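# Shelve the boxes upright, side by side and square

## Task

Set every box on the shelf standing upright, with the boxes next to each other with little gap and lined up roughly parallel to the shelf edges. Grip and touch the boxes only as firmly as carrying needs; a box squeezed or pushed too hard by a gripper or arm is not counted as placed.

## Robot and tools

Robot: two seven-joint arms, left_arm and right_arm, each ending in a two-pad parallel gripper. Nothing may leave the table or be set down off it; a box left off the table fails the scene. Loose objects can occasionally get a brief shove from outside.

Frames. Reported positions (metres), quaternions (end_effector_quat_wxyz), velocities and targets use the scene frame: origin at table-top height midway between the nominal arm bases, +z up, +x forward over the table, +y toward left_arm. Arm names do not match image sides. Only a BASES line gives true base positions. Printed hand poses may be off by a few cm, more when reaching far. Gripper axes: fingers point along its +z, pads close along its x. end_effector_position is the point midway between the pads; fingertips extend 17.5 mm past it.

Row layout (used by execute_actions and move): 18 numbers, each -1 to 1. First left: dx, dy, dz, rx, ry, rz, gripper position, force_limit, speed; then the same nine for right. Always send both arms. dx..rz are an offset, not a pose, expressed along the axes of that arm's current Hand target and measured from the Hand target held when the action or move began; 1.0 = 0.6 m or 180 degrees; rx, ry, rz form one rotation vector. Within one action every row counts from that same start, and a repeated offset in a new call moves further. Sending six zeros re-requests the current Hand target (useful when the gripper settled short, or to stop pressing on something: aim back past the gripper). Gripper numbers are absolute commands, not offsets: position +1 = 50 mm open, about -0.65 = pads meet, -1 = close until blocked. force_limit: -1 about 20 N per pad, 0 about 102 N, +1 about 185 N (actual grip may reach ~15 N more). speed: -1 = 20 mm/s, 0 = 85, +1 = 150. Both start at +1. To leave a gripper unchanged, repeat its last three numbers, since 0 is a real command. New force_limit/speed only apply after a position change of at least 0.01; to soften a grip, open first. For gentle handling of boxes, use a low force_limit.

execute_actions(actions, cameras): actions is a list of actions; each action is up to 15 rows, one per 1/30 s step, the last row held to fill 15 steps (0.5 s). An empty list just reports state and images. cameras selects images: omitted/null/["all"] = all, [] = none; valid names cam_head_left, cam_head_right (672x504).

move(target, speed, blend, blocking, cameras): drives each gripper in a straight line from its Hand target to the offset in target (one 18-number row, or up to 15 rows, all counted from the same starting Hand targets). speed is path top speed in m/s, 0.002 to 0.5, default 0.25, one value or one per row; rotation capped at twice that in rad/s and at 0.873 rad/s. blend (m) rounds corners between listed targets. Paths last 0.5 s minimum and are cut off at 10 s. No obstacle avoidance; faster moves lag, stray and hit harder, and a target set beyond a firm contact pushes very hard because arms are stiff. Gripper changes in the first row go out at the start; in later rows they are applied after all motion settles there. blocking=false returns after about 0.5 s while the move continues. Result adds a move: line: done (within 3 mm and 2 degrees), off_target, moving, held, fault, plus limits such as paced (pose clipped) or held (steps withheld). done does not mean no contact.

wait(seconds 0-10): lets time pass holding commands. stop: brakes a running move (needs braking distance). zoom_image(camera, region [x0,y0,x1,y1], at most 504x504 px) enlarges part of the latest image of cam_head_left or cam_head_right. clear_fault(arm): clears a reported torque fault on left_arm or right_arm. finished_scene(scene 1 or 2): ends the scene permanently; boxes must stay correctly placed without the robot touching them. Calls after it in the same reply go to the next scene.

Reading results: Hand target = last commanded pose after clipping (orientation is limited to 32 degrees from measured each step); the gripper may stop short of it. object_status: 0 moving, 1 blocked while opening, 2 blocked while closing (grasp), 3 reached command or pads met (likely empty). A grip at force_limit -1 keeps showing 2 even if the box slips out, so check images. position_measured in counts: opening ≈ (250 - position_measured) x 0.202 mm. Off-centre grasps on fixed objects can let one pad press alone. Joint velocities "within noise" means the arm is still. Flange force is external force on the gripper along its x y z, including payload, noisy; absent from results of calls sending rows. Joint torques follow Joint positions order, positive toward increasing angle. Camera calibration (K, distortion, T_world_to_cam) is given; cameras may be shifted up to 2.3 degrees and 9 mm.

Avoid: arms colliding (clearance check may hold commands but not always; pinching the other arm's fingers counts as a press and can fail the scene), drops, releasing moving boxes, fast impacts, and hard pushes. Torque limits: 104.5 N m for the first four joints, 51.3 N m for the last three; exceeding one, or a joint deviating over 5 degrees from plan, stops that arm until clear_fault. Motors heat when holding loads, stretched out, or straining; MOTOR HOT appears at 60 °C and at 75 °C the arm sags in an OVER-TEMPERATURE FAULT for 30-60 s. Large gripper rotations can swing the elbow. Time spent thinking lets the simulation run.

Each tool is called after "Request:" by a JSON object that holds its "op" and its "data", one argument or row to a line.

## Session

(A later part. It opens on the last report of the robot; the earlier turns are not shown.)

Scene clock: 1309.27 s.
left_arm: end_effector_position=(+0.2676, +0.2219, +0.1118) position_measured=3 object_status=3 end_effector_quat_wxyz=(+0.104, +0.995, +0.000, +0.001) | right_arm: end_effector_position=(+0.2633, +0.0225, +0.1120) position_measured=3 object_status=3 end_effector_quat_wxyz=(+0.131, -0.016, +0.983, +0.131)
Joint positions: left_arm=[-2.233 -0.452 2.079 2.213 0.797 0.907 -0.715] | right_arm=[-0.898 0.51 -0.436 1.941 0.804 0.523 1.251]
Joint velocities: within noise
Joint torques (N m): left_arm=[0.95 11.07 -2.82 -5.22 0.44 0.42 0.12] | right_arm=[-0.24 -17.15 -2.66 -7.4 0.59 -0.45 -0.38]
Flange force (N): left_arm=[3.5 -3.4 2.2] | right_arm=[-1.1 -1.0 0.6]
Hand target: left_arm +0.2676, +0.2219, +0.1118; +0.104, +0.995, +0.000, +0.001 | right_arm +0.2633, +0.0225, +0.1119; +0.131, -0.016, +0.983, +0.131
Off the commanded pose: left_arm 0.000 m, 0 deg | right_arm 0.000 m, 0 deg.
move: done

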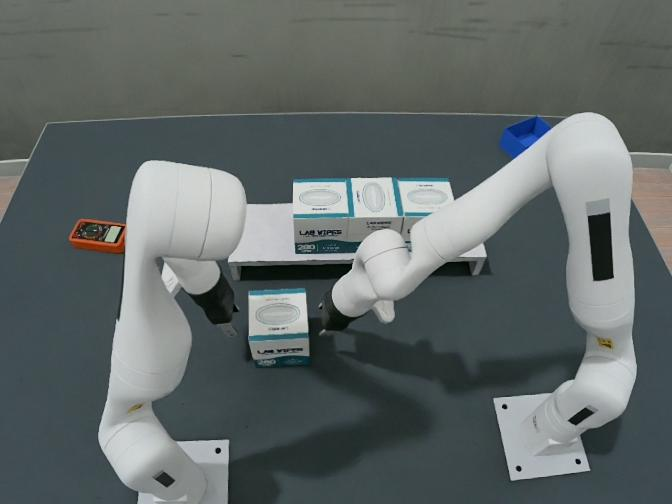

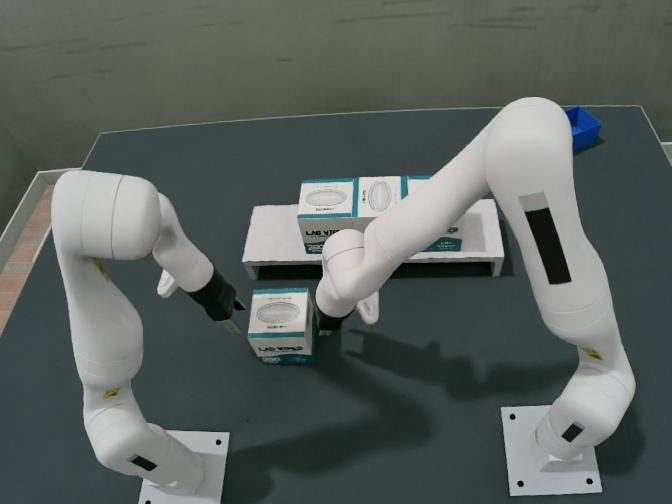

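Request:
{"op": "move", "data": {
  "target": [0,0.0326,0.0069,0,0,0,1,1,1,0,0.0362,0.0097,0,0,0,1,1,1],
  "speed": 0.03,
  "cameras": []
}}

Request:
{"op": "move", "data": {
  "target": [0,0.00652,0.00139,0,0,0,1,1,1,0,0.00644,0.00173,0,0,0,1,1,1],
  "speed": 0.02
}}

Request:
{"op": "zoom_image", "data": {
  "camera": "cam_head_left",
  "region": [210, 260, 360, 380]
}}

Scene clock: 1321.97 s.
left_arm: end_effector_position=(+0.2676, +0.2020, +0.1118) position_measured=3 object_status=3 end_effector_quat_wxyz=(+0.104, +0.995, +0.000, +0.001) | right_arm: end_effector_position=(+0.2633, +0.0449, +0.1120) position_measured=3 object_status=3 end_effector_quat_wxyz=(+0.131, -0.016, +0.983, +0.131)
Joint positions: left_arm=[-2.176 -0.456 2.084 2.206 0.808 0.9 -0.659] | right_arm=[-0.921 0.547 -0.441 1.873 0.794 0.562 1.259]
Joint velocities: within noise
Joint torques (N m): left_arm=[0.89 11.1 -2.89 -5.37 0.43 0.44 0.2] | right_arm=[-0.25 -17.98 -2.8 -7.62 0.65 -0.43 -0.38]
Flange force (N): left_arm=[3.0 -3.3 2.5] | right_arm=[-1.1 -1.0 0.4]
Hand target: left_arm +0.2676, +0.2020, +0.1118; +0.104, +0.995, +0.000, +0.001 | right_arm +0.2633, +0.0449, +0.1120; +0.131, -0.016, +0.983, +0.131
Off the commanded pose: left_arm 0.000 m, 0 deg | right_arm 0.000 m, 0 deg.
move: done
No camera images: "cameras" was empty.

Scene clock: 1322.67 s.
left_arm: end_effector_position=(+0.2676, +0.1980, +0.1118) position_measured=3 object_status=3 end_effector_quat_wxyz=(+0.104, +0.995, +0.000, +0.001) | right_arm: end_effector_position=(+0.2634, +0.0490, +0.1120) position_measured=3 object_status=3 end_effector_quat_wxyz=(+0.131, -0.016, +0.983, +0.131)
Joint positions: left_arm=[-2.164 -0.457 2.085 2.204 0.811 0.899 -0.647] | right_arm=[-0.925 0.554 -0.442 1.86 0.792 0.569 1.26]
Joint velocities: within noise
Joint torques (N m): left_arm=[0.98 11.26 -2.78 -5.28 0.48 0.49 0.16] | right_arm=[-0.27 -18.28 -2.92 -7.86 0.68 -0.57 -0.4]
Flange force (N): left_arm=[3.5 -3.4 2.3] | right_arm=[-0.9 -1.2 0.4]
Hand target: left_arm +0.2676, +0.1980, +0.1118; +0.104, +0.995, +0.000, +0.001 | right_arm +0.2634, +0.0490, +0.1120; +0.131, -0.016, +0.983, +0.131
Off the commanded pose: left_arm 0.000 m, 0 deg | right_arm 0.000 m, 0 deg.
move: done

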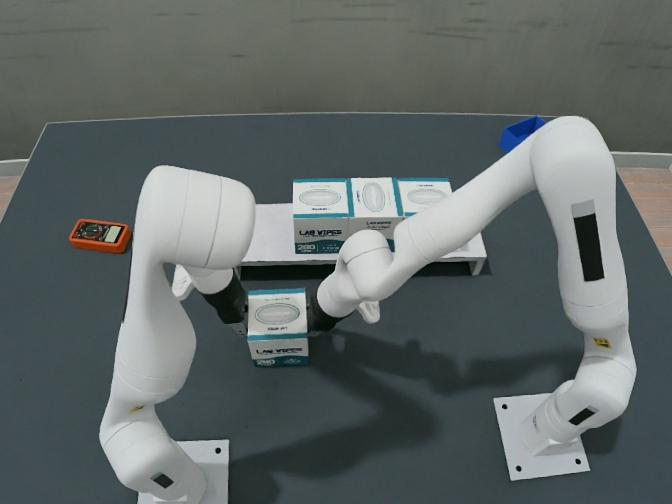

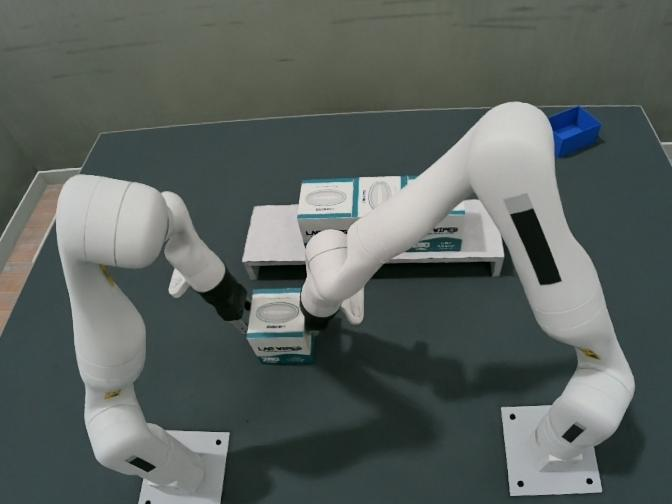

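Scaled by 3.360.

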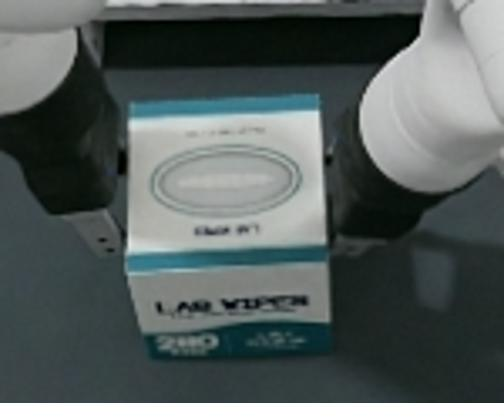

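Request:
{"op": "move", "data": {
  "target": [0,0.00326,0.00069,0,0,0,1,1,1,0,0,0,0,0,0,1,1,1],
  "speed": 0.01,
  "cameras": []
}}

Request:
{"op": "move", "data": {
  "target": [0,0.00244,0.00052,0,0,0,1,1,1,0,0,0,0,0,0,1,1,1],
  "speed": 0.01,
  "cameras": []
}}

Scene clock: 1330.20 s.
left_arm: end_effector_position=(+0.2676, +0.1960, +0.1118) position_measured=3 object_status=3 end_effector_quat_wxyz=(+0.104, +0.995, +0.000, +0.001) | right_arm: end_effector_position=(+0.2634, +0.0490, +0.1120) position_measured=3 object_status=3 end_effector_quat_wxyz=(+0.131, -0.016, +0.983, +0.131)
Joint positions: left_arm=[-2.159 -0.458 2.086 2.203 0.812 0.898 -0.642] | right_arm=[-0.925 0.554 -0.442 1.86 0.792 0.569 1.26]
Joint velocities: within noise
Joint torques (N m): left_arm=[1.34 11.37 -2.49 -5.21 0.61 0.66 0.14] | right_arm=[-0.44 -18.34 -2.92 -8.05 0.68 -0.61 -0.41]
Flange force (N): left_arm=[4.0 -4.3 2.2] | right_arm=[-1.2 -1.8 0.2]
Hand target: left_arm +0.2676, +0.1960, +0.1118; +0.104, +0.995, +0.000, +0.001 | right_arm +0.2634, +0.0490, +0.1120; +0.131, -0.016, +0.983, +0.131
Off the commanded pose: left_arm 0.000 m, 0 deg | right_arm 0.000 m, 0 deg.
move: done
No camera images: "cameras" was empty.

Scene clock: 1330.90 s.
left_arm: end_effector_position=(+0.2676, +0.1944, +0.1118) position_measured=3 object_status=3 end_effector_quat_wxyz=(+0.104, +0.995, +0.000, +0.001) | right_arm: end_effector_position=(+0.2634, +0.0490, +0.1120) position_measured=3 object_status=3 end_effector_quat_wxyz=(+0.131, -0.016, +0.983, +0.131)
Joint positions: left_arm=[-2.155 -0.458 2.086 2.202 0.813 0.898 -0.638] | right_arm=[-0.925 0.554 -0.442 1.86 0.792 0.569 1.26]
Joint velocities: within noise
Joint torques (N m): left_arm=[1.75 11.47 -2.04 -5.34 0.81 0.96 0.13] | right_arm=[-0.54 -18.55 -3.11 -8.62 0.75 -1.03 -0.43]
Flange force (N): left_arm=[3.5 -5.6 1.9] | right_arm=[-0.9 -2.5 -0.1]
Hand target: left_arm +0.2676, +0.1944, +0.1118; +0.104, +0.995, +0.000, +0.001 | right_arm +0.2634, +0.0490, +0.1120; +0.131, -0.016, +0.983, +0.131
Off the commanded pose: left_arm 0.000 m, 0 deg | right_arm 0.000 m, 0 deg.
move: done
No camera images: "cameras" was empty.

Request:
{"op": "move", "data": {
  "target": [0,0.00326,0.00069,0,0,0,1,1,1,0,0,0,0,0,0,1,1,1],
  "speed": 0.01,
  "cameras": []
}}

Request:
{"op": "move", "data": {
  "target": [0,0.0011,0.00023,0,0,0,1,1,1,0,0,0,0,0,0,1,1,1],
  "speed": 0.01,
  "cameras": []
}}

Scene clock: 1336.77 s.
left_arm: end_effector_position=(+0.2676, +0.1925, +0.1118) position_measured=3 object_status=3 end_effector_quat_wxyz=(+0.104, +0.995, +0.000, +0.001) | right_arm: end_effector_position=(+0.2634, +0.0490, +0.1120) position_measured=3 object_status=3 end_effector_quat_wxyz=(+0.131, -0.016, +0.983, +0.131)
Joint positions: left_arm=[-2.149 -0.459 2.087 2.201 0.814 0.898 -0.632] | right_arm=[-0.925 0.554 -0.442 1.86 0.792 0.569 1.26]
Joint velocities: within noise
Joint torques (N m): left_arm=[2.46 11.8 -1.35 -5.27 1.24 1.45 0.15] | right_arm=[-0.9 -18.87 -3.59 -9.66 0.96 -1.66 -0.41]
Flange force (N): left_arm=[4.1 -7.7 1.6] | right_arm=[-0.6 -4.4 -0.7]
Hand target: left_arm +0.2676, +0.1924, +0.1118; +0.104, +0.995, +0.000, +0.001 | right_arm +0.2634, +0.0490, +0.1120; +0.131, -0.016, +0.983, +0.131
Off the commanded pose: left_arm 0.000 m, 0 deg | right_arm 0.000 m, 0 deg.
move: done
No camera images: "cameras" was empty.

Scene clock: 1337.47 s.
left_arm: end_effector_position=(+0.2676, +0.1918, +0.1118) position_measured=3 object_status=3 end_effector_quat_wxyz=(+0.104, +0.995, +0.000, +0.001) | right_arm: end_effector_position=(+0.2634, +0.0490, +0.1120) position_measured=3 object_status=3 end_effector_quat_wxyz=(+0.131, -0.016, +0.983, +0.131)
Joint positions: left_arm=[-2.148 -0.459 2.087 2.201 0.814 0.897 -0.63] | right_arm=[-0.925 0.554 -0.442 1.86 0.792 0.569 1.26]
Joint velocities: within noise
Joint torques (N m): left_arm=[2.78 11.99 -0.94 -5.31 1.37 1.65 0.14] | right_arm=[-1.07 -18.88 -3.76 -10.07 0.95 -1.92 -0.42]
Flange force (N): left_arm=[4.2 -8.6 1.5] | right_arm=[-0.4 -5.4 -1.1]
Hand target: left_arm +0.2676, +0.1918, +0.1118; +0.104, +0.995, +0.000, +0.001 | right_arm +0.2634, +0.0490, +0.1120; +0.131, -0.016, +0.983, +0.131
Off the commanded pose: left_arm 0.000 m, 0 deg | right_arm 0.000 m, 0 deg.
move: done
No camera images: "cameras" was empty.

Request:
{"op": "move", "data": {
  "target": [0,0.00081,0.00017,0,0,0,1,1,1,0,0,0,0,0,0,1,1,1],
  "speed": 0.01,
  "cameras": []
}}

Request:
{"op": "move", "data": {
  "target": [
    [0,0.0381,-0.1793,0,0,0,1,1,1,-0.0474,0.0458,-0.171,0,0,0,1,1,1],
    [0.4108,-0.0695,-0.2022,0,0,0,1,1,1,-0.4443,0.1246,-0.0398,0,0,0,1,1,1]
  ],
  "speed": 0.06,
  "blend": [0.01,0]
}}

Request:
{"op": "zoom_image", "data": {
  "camera": "cam_head_left",
  "region": [220, 130, 420, 280]
}}

Request:
{"op": "zoom_image", "data": {
  "camera": "cam_head_right",
  "region": [220, 130, 420, 280]
}}

Scene clock: 1371.50 s.
left_arm: end_effector_position=(+0.2676, +0.1913, +0.1118) position_measured=3 object_status=3 end_effector_quat_wxyz=(+0.104, +0.995, +0.000, +0.001) | right_arm: end_effector_position=(+0.2634, +0.0490, +0.1120) position_measured=3 object_status=3 end_effector_quat_wxyz=(+0.131, -0.016, +0.983, +0.131)
Joint positions: left_arm=[-2.146 -0.459 2.087 2.2 0.814 0.897 -0.629] | right_arm=[-0.925 0.554 -0.442 1.86 0.792 0.569 1.26]
Joint velocities: within noise
Joint torques (N m): left_arm=[2.95 12.1 -0.76 -5.32 1.53 1.79 0.14] | right_arm=[-1.33 -18.92 -3.96 -10.52 0.97 -2.13 -0.47]
Flange force (N): left_arm=[4.2 -9.1 1.2] | right_arm=[-0.6 -6.5 -1.5]
Hand target: left_arm +0.2676, +0.1913, +0.1118; +0.104, +0.995, +0.000, +0.001 | right_arm +0.2634, +0.0490, +0.1120; +0.131, -0.016, +0.983, +0.131
Off the commanded pose: left_arm 0.000 m, 0 deg | right_arm 0.000 m, 0 deg.
move: done
No camera images: "cameras" was empty.

Scene clock: 1377.93 s.
left_arm: end_effector_position=(+0.5139, +0.2573, +0.2222) position_measured=3 object_status=3 end_effector_quat_wxyz=(+0.104, +0.995, +0.000, +0.001) | right_arm: end_effector_position=(+0.5097, +0.1144, +0.2227) position_measured=3 object_status=3 end_effector_quat_wxyz=(+0.131, -0.016, +0.983, +0.131)
Joint positions: left_arm=[-2.672 -0.788 2.157 1.175 0.824 1.57 -0.451] | right_arm=[-0.654 0.844 -0.572 0.912 0.539 1.128 2.036]
Joint velocities: within noise
Joint torques (N m): left_arm=[3.87 22.33 -2.55 -7.57 2.02 1.31 0.16] | right_arm=[-2.49 -27.19 -5.88 -11.37 -0.12 -2.81 -0.41]
Flange force (N): left_arm=[4.1 -7.0 -0.9] | right_arm=[-0.7 -4.9 -0.2]
Hand target: left_arm +0.5139, +0.2573, +0.2222; +0.104, +0.995, +0.000, +0.001 | right_arm +0.5097, +0.1144, +0.2227; +0.131, -0.016, +0.983, +0.131
Off the commanded pose: left_arm 0.000 m, 0 deg | right_arm 0.000 m, 0 deg.
move: done

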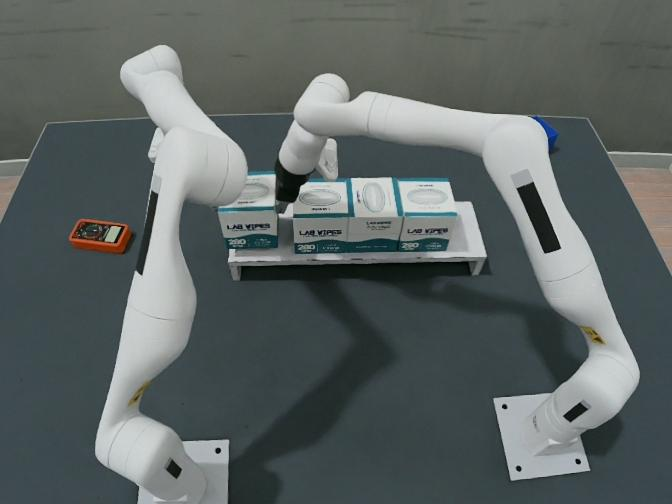

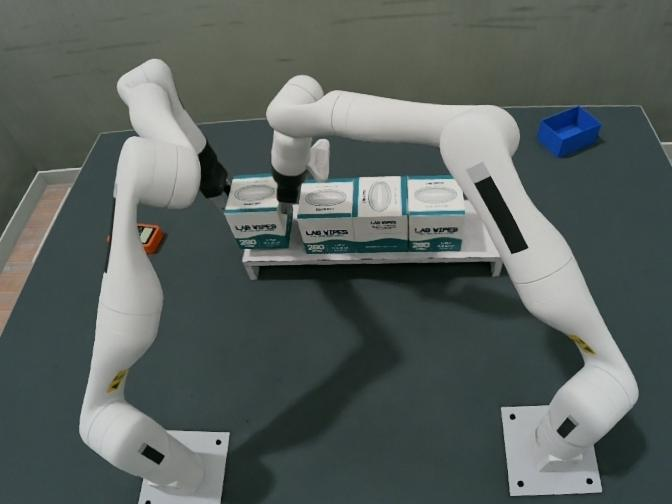

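Scaled by 2.520.

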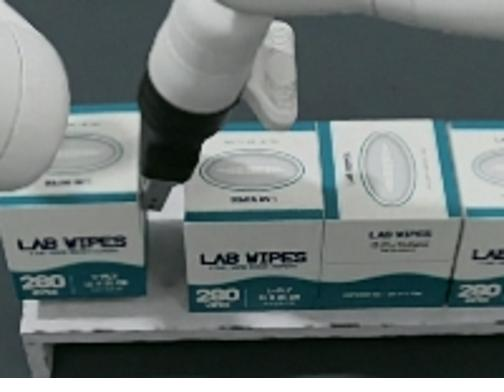

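Scaled by 2.520.

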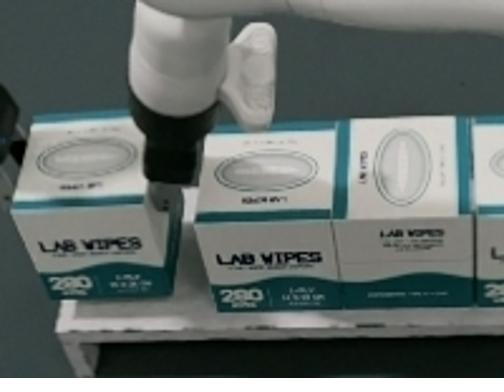

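Request:
{"op": "move", "data": {
  "target": [0,0.0043,0.0436,0,0,0,1,1,1,0.0108,-0.0233,0.0354,0,0,0,1,1,1],
  "speed": 0.04
}}

Request:
{"op": "zoom_image", "data": {
  "camera": "cam_head_left",
  "region": [220, 130, 420, 280]
}}

Request:
{"op": "zoom_image", "data": {
  "camera": "cam_head_right",
  "region": [220, 130, 420, 280]
}}

Scene clock: 1393.00 s.
left_arm: end_effector_position=(+0.5139, +0.2493, +0.1971) position_measured=3 object_status=3 end_effector_quat_wxyz=(+0.104, +0.995, +0.000, +0.001) | right_arm: end_effector_position=(+0.5097, +0.1065, +0.1976) position_measured=3 object_status=3 end_effector_quat_wxyz=(+0.131, -0.016, +0.983, +0.131)
Joint positions: left_arm=[-2.652 -0.809 2.166 1.226 0.84 1.513 -0.468] | right_arm=[-0.631 0.844 -0.567 0.998 0.549 1.049 2.015]
Joint velocities: within noise
Joint torques (N m): left_arm=[3.83 22.51 -2.74 -7.38 1.97 1.27 0.11] | right_arm=[-2.43 -26.92 -6.06 -11.3 -0.02 -2.75 -0.43]
Flange force (N): left_arm=[4.6 -6.8 -0.9] | right_arm=[-0.7 -4.9 -0.3]
Hand target: left_arm +0.5139, +0.2493, +0.1971; +0.104, +0.995, +0.000, +0.001 | right_arm +0.5097, +0.1065, +0.1976; +0.131, -0.016, +0.983, +0.131
Off the commanded pose: left_arm 0.000 m, 0 deg | right_arm 0.000 m, 0 deg.
move: done

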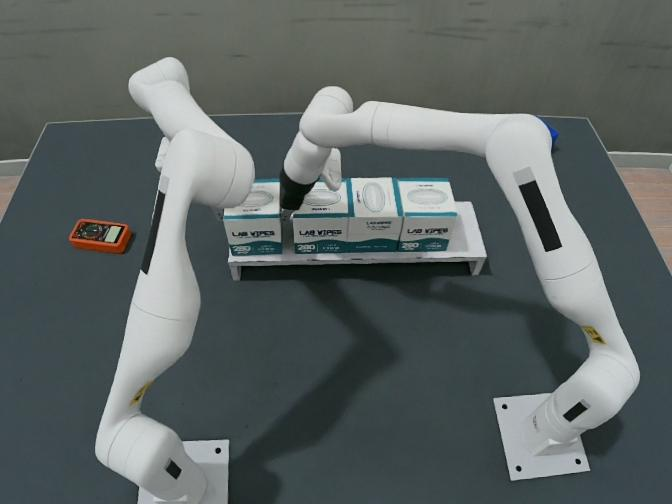

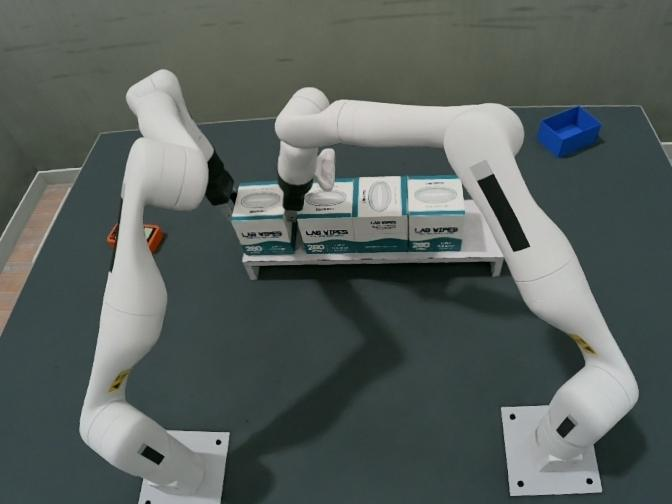

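Scaled by 2.520.

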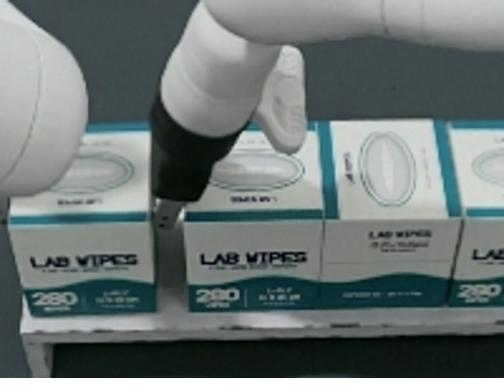

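Scaled by 2.520.

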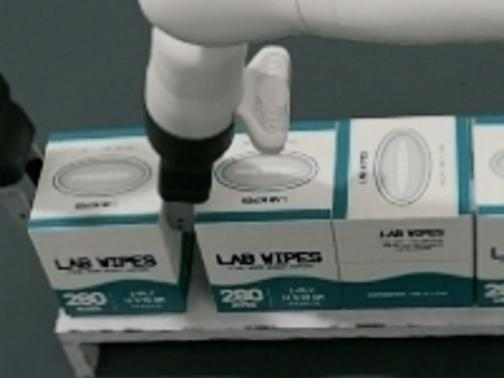

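Request:
{"op": "move", "data": {
  "target": [0.01,-0.00173,0.00815,0,0,0,1,1,1,-0.0075,-0.0028,0.0103,0,0,0,1,1,1],
  "speed": 0.015,
  "cameras": []
}}

Request:
{"op": "move", "data": {
  "target": [0,-0.00139,0.00652,0,0,0,1,1,1,0.00173,-0.00166,0.00622,0,0,0,1,1,1],
  "speed": 0.01
}}

Request:
{"op": "zoom_image", "data": {
  "camera": "cam_head_left",
  "region": [220, 130, 420, 280]
}}

Request:
{"op": "zoom_image", "data": {
  "camera": "cam_head_right",
  "region": [220, 130, 420, 280]
}}

Scene clock: 1405.13 s.
left_arm: end_effector_position=(+0.5200, +0.2494, +0.1921) position_measured=3 object_status=3 end_effector_quat_wxyz=(+0.104, +0.995, +0.000, +0.001) | right_arm: end_effector_position=(+0.5158, +0.1065, +0.1927) position_measured=3 object_status=3 end_effector_quat_wxyz=(+0.131, -0.016, +0.983, +0.131)
Joint positions: left_arm=[-2.662 -0.826 2.172 1.208 0.85 1.513 -0.464] | right_arm=[-0.627 0.858 -0.566 0.986 0.551 1.046 2.024]
Joint velocities: within noise
Joint torques (N m): left_arm=[3.84 21.65 -2.47 -7.12 2.02 0.88 0.14] | right_arm=[-2.23 -25.93 -5.63 -10.85 0.01 -2.6 -0.4]
Flange force (N): left_arm=[3.7 -6.4 -3.3] | right_arm=[-0.1 -5.0 -2.0]
Hand target: left_arm +0.5200, +0.2494, +0.1921; +0.104, +0.995, +0.000, +0.001 | right_arm +0.5158, +0.1065, +0.1927; +0.131, -0.016, +0.983, +0.131
Off the commanded pose: left_arm 0.000 m, 0 deg | right_arm 0.000 m, 0 deg.
move: done
No camera images: "cameras" was empty.

Scene clock: 1405.83 s.
left_arm: end_effector_position=(+0.5200, +0.2494, +0.1881) position_measured=3 object_status=3 end_effector_quat_wxyz=(+0.104, +0.995, +0.000, +0.001) | right_arm: end_effector_position=(+0.5158, +0.1065, +0.1886) position_measured=3 object_status=3 end_effector_quat_wxyz=(+0.131, -0.016, +0.983, +0.131)
Joint positions: left_arm=[-2.661 -0.83 2.173 1.215 0.852 1.505 -0.469] | right_arm=[-0.627 0.861 -0.565 0.994 0.553 1.037 2.021]
Joint velocities: within noise
Joint torques (N m): left_arm=[3.68 21.61 -2.65 -7.02 1.85 0.95 0.12] | right_arm=[-2.78 -25.16 -6.02 -10.17 -0.24 -2.38 -0.37]
Flange force (N): left_arm=[3.8 -6.1 -3.1] | right_arm=[-1.1 -5.0 -2.7]
Hand target: left_arm +0.5200, +0.2494, +0.1881; +0.104, +0.995, +0.000, +0.001 | right_arm +0.5158, +0.1065, +0.1887; +0.131, -0.016, +0.983, +0.131
Off the commanded pose: left_arm 0.000 m, 0 deg | right_arm 0.000 m, 0 deg.
move: done

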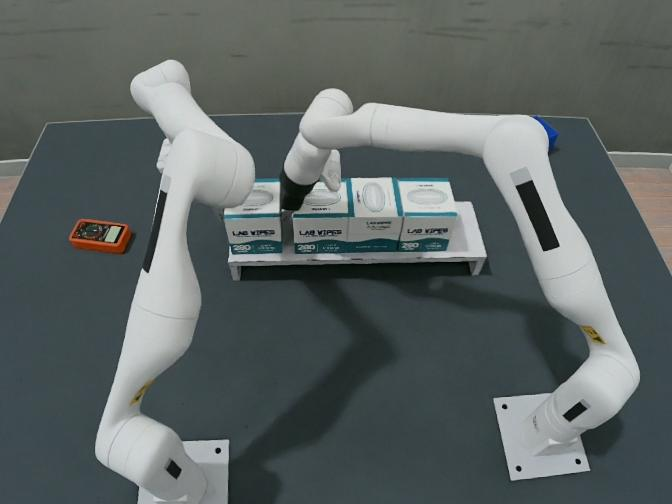

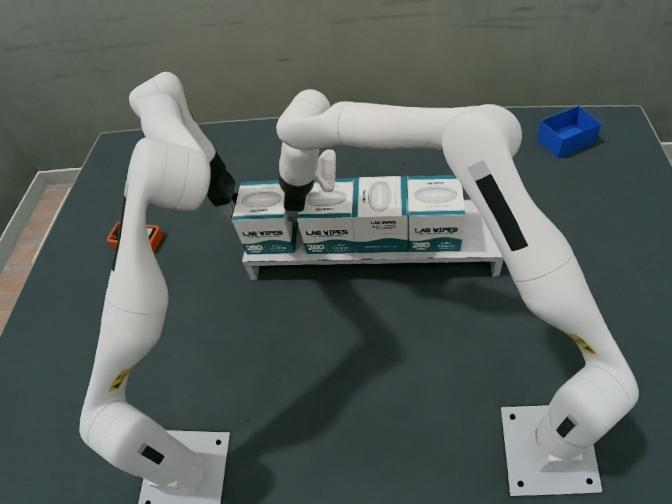

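Scaled by 2.520.

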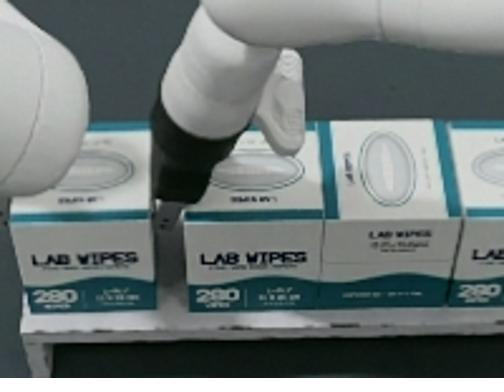

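Scaled by 2.520.

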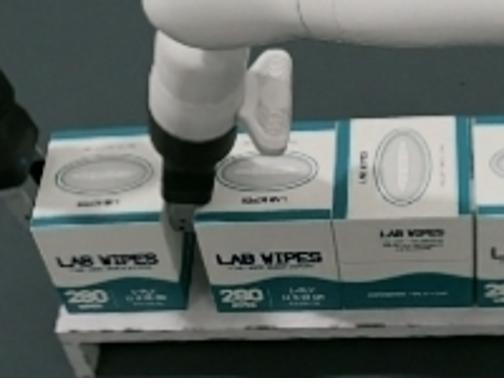

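Request:
{"op": "move", "data": {
  "target": [
    [0,0,0,0,0,0,1,1,1,0,-0.00805,-0.00216,0,0,0,1,1,1],
    [0,0,0,0,0,0,1,1,1,-0.0129,0.0045,-0.0489,0,0,0,1,1,1],
    [0,0,0,0,0,0,1,1,1,0.1179,0.0449,-0.1994,0,0,0,1,1,1]
  ],
  "speed": [0.02,0.05,0.12]
}}

Request:
{"op": "zoom_image", "data": {
  "camera": "cam_head_left",
  "region": [220, 150, 380, 280]
}}

Request:
{"op": "zoom_image", "data": {
  "camera": "cam_head_right",
  "region": [220, 150, 380, 280]
}}

Scene clock: 1429.30 s.
left_arm: end_effector_position=(+0.5200, +0.2494, +0.1881) position_measured=3 object_status=3 end_effector_quat_wxyz=(+0.104, +0.995, +0.000, +0.001) | right_arm: end_effector_position=(+0.4154, +0.1014, +0.2885) position_measured=3 object_status=3 end_effector_quat_wxyz=(+0.131, -0.017, +0.983, +0.131)
Joint positions: left_arm=[-2.661 -0.83 2.173 1.215 0.852 1.505 -0.469] | right_arm=[-0.7 0.635 -0.6 1.1 0.509 1.165 1.898]
Joint velocities: within noise
Joint torques (N m): left_arm=[1.31 22.22 -4.72 -6.99 0.76 0.4 0.16] | right_arm=[-0.29 -22.55 -3.86 -10.14 0.52 -1.07 -0.42]
Flange force (N): left_arm=[3.9 -2.4 -0.9] | right_arm=[-1.5 0.0 0.1]
Hand target: left_arm +0.5200, +0.2494, +0.1881; +0.104, +0.995, +0.000, +0.001 | right_arm +0.4155, +0.1014, +0.2885; +0.131, -0.016, +0.983, +0.131
Off the commanded pose: left_arm 0.000 m, 0 deg | right_arm 0.000 m, 0 deg.
move: done

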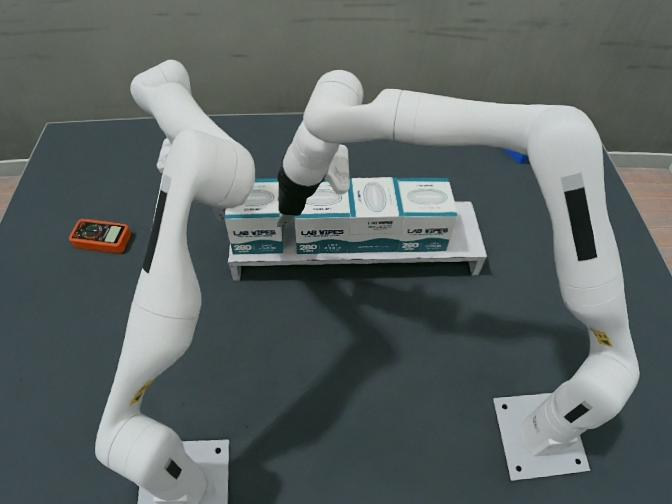

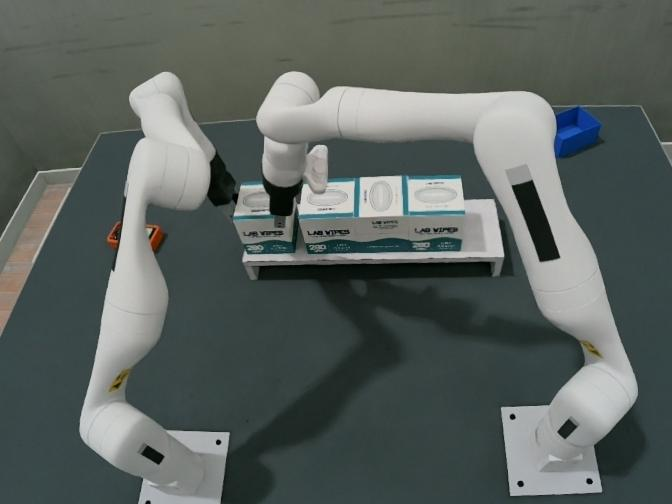

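Scaled by 3.150.

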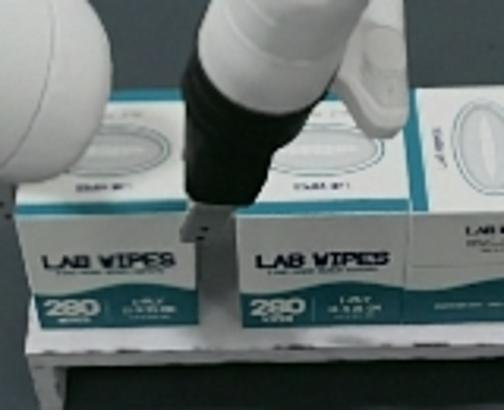

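Scaled by 3.150.

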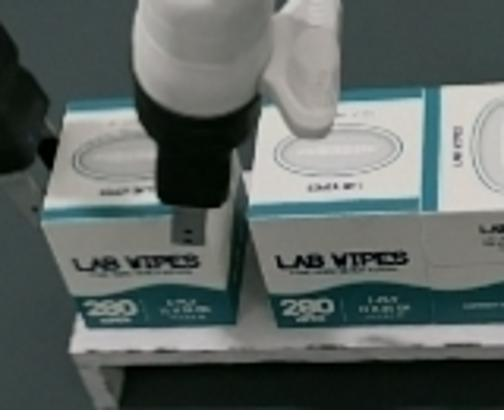

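Request:
{"op": "move", "data": {
  "target": [0,0.0489,0.0104,0,0,0,1,1,1,0.05,0,-0.05,0,0,0,1,1,1],
  "speed": 0.04
}}

Request:
{"op": "zoom_image", "data": {
  "camera": "cam_head_left",
  "region": [220, 150, 380, 280]
}}

Request:
{"op": "zoom_image", "data": {
  "camera": "cam_head_right",
  "region": [220, 150, 380, 280]
}}

Scene clock: 1438.60 s.
left_arm: end_effector_position=(+0.5200, +0.2194, +0.1881) position_measured=3 object_status=3 end_effector_quat_wxyz=(+0.104, +0.995, +0.000, +0.001) | right_arm: end_effector_position=(+0.3789, +0.0936, +0.3086) position_measured=3 object_status=3 end_effector_quat_wxyz=(+0.131, -0.016, +0.983, +0.131)
Joint positions: left_arm=[-2.61 -0.831 2.173 1.212 0.858 1.497 -0.417] | right_arm=[-0.72 0.561 -0.612 1.164 0.494 1.18 1.848]
Joint velocities: within noise
Joint torques (N m): left_arm=[1.15 22.27 -4.91 -7.03 0.72 0.29 0.15] | right_arm=[-0.19 -21.16 -3.69 -10.31 0.61 -0.99 -0.39]
Flange force (N): left_arm=[3.9 -1.9 -0.8] | right_arm=[-1.1 -0.2 0.3]
Hand target: left_arm +0.5200, +0.2194, +0.1881; +0.104, +0.995, +0.000, +0.001 | right_arm +0.3790, +0.0936, +0.3086; +0.131, -0.016, +0.983, +0.131
Off the commanded pose: left_arm 0.000 m, 0 deg | right_arm 0.000 m, 0 deg.
move: done

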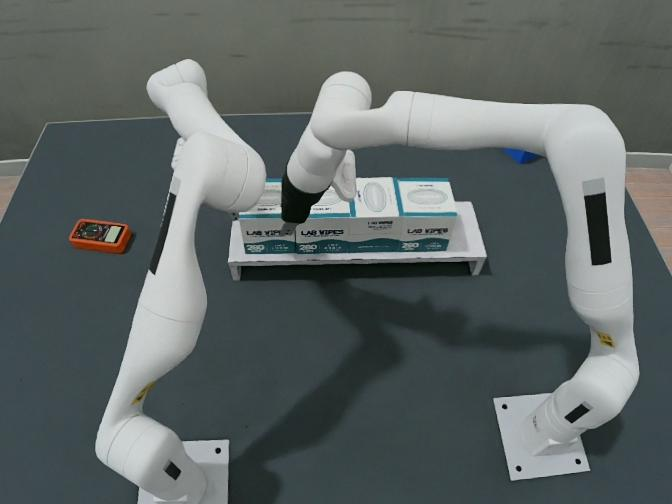

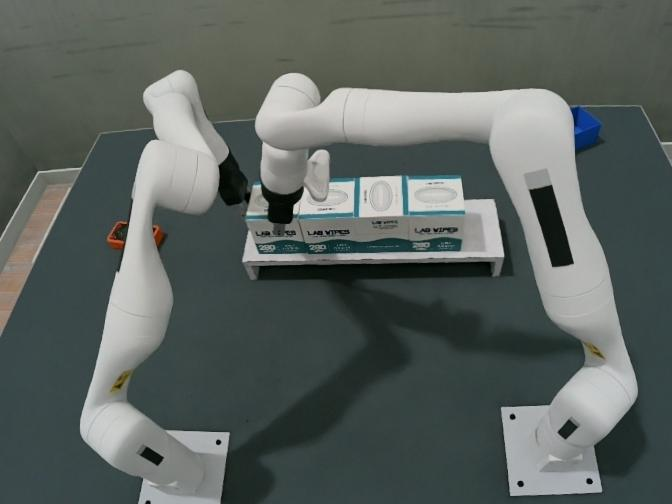

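Scaled by 3.150.

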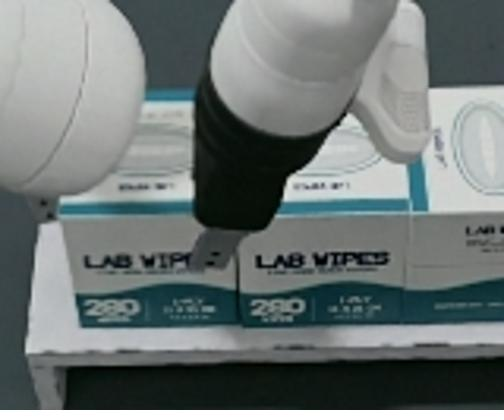

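Scaled by 3.150.

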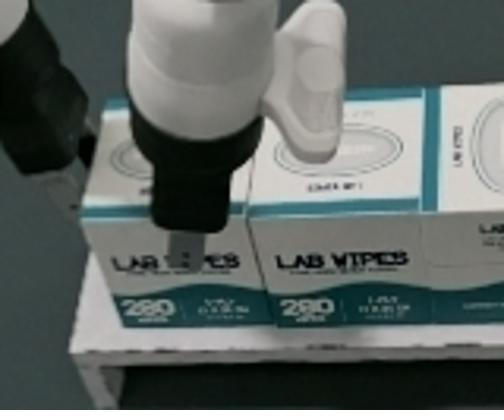

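Request:
{"op": "move", "data": {
  "target": [
    [0,0.00245,0.0005,0,0,0,1,1,1,0,0,0,0,0,0,1,1,1],
    [0,-0.0302,-0.0064,0,0,0,1,1,1,0.1288,-0.6995,-0.2231,0,0,0,1,1,1],
    [0,0.0114,-0.202,0,0,0,1,1,1,0.1288,-0.6995,-0.2231,0,0,0,1,1,1],
    [-0.3333,-0.2331,-0.254,0,0,0,1,1,1,0.1288,-0.6995,-0.2231,0,0,0,1,1,1]
  ],
  "speed": [0.02,0.2,0.15,0.2]
}}

Request:
{"op": "zoom_image", "data": {
  "camera": "cam_head_left",
  "region": [220, 150, 500, 290]
}}

Request:
{"op": "zoom_image", "data": {
  "camera": "cam_head_right",
  "region": [230, 150, 510, 290]
}}

Scene clock: 1457.90 s.
left_arm: end_effector_position=(+0.3198, +0.3878, +0.3079) position_measured=3 object_status=3 end_effector_quat_wxyz=(+0.104, +0.995, +0.000, +0.001) | right_arm: end_effector_position=(+0.2985, -0.3463, +0.3073) position_measured=3 object_status=3 end_effector_quat_wxyz=(+0.131, -0.016, +0.983, +0.131)
Joint positions: left_arm=[-2.614 -0.327 1.962 1.602 0.464 1.555 -0.724] | right_arm=[0.057 -0.265 -0.116 2.077 -0.317 1.068 3.225]
Joint velocities: within noise
Joint torques (N m): left_arm=[1.01 10.86 -2.64 -8.29 0.54 0.43 0.19] | right_arm=[-0.28 -4.06 -0.7 -10.39 -0.79 -0.79 -0.43]
Flange force (N): left_arm=[3.6 -4.2 -1.4] | right_arm=[1.5 -4.9 -1.8]
Hand target: left_arm +0.3198, +0.3878, +0.3079; +0.104, +0.995, +0.000, +0.001 | right_arm +0.2985, -0.3463, +0.3073; +0.131, -0.016, +0.983, +0.131
Off the commanded pose: left_arm 0.000 m, 0 deg | right_arm 0.000 m, 0 deg.
move: done

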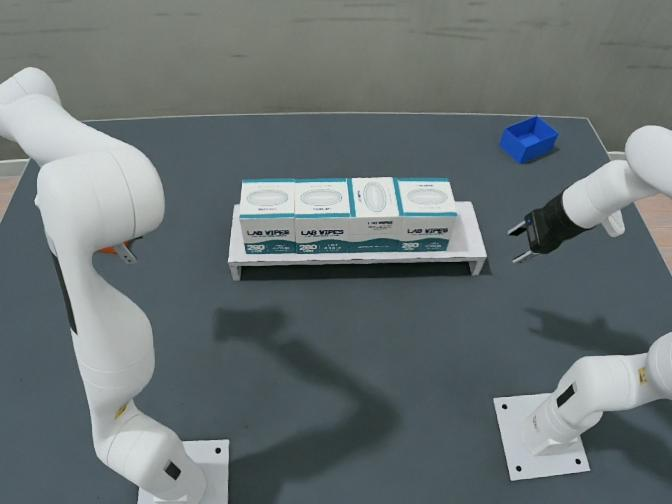

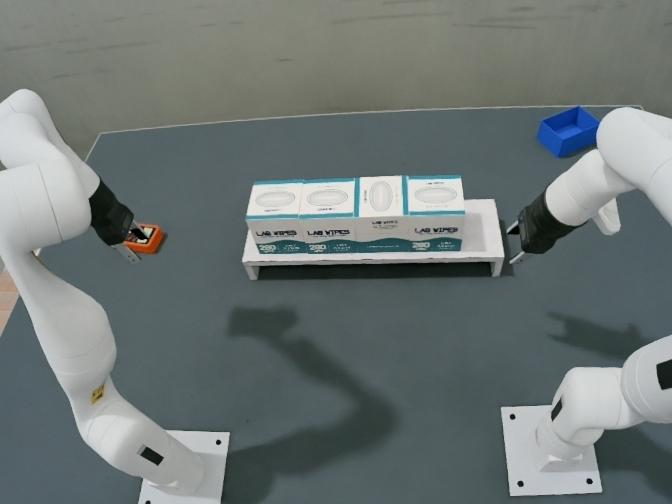

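Scaled by 1.800.

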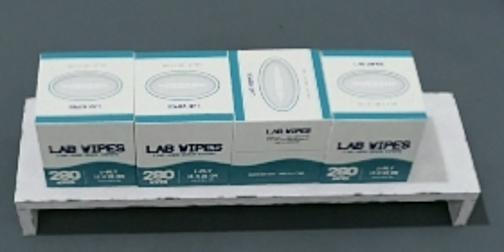

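Scaled by 1.800.

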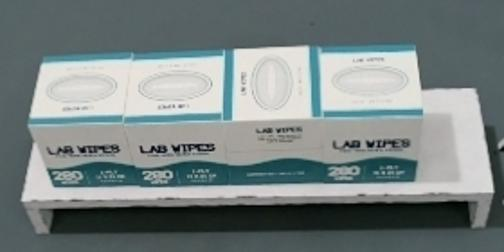

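Request:
{"op": "finished_scene", "data": {
  "scene": 1
}}

The scene is finished: the task was done.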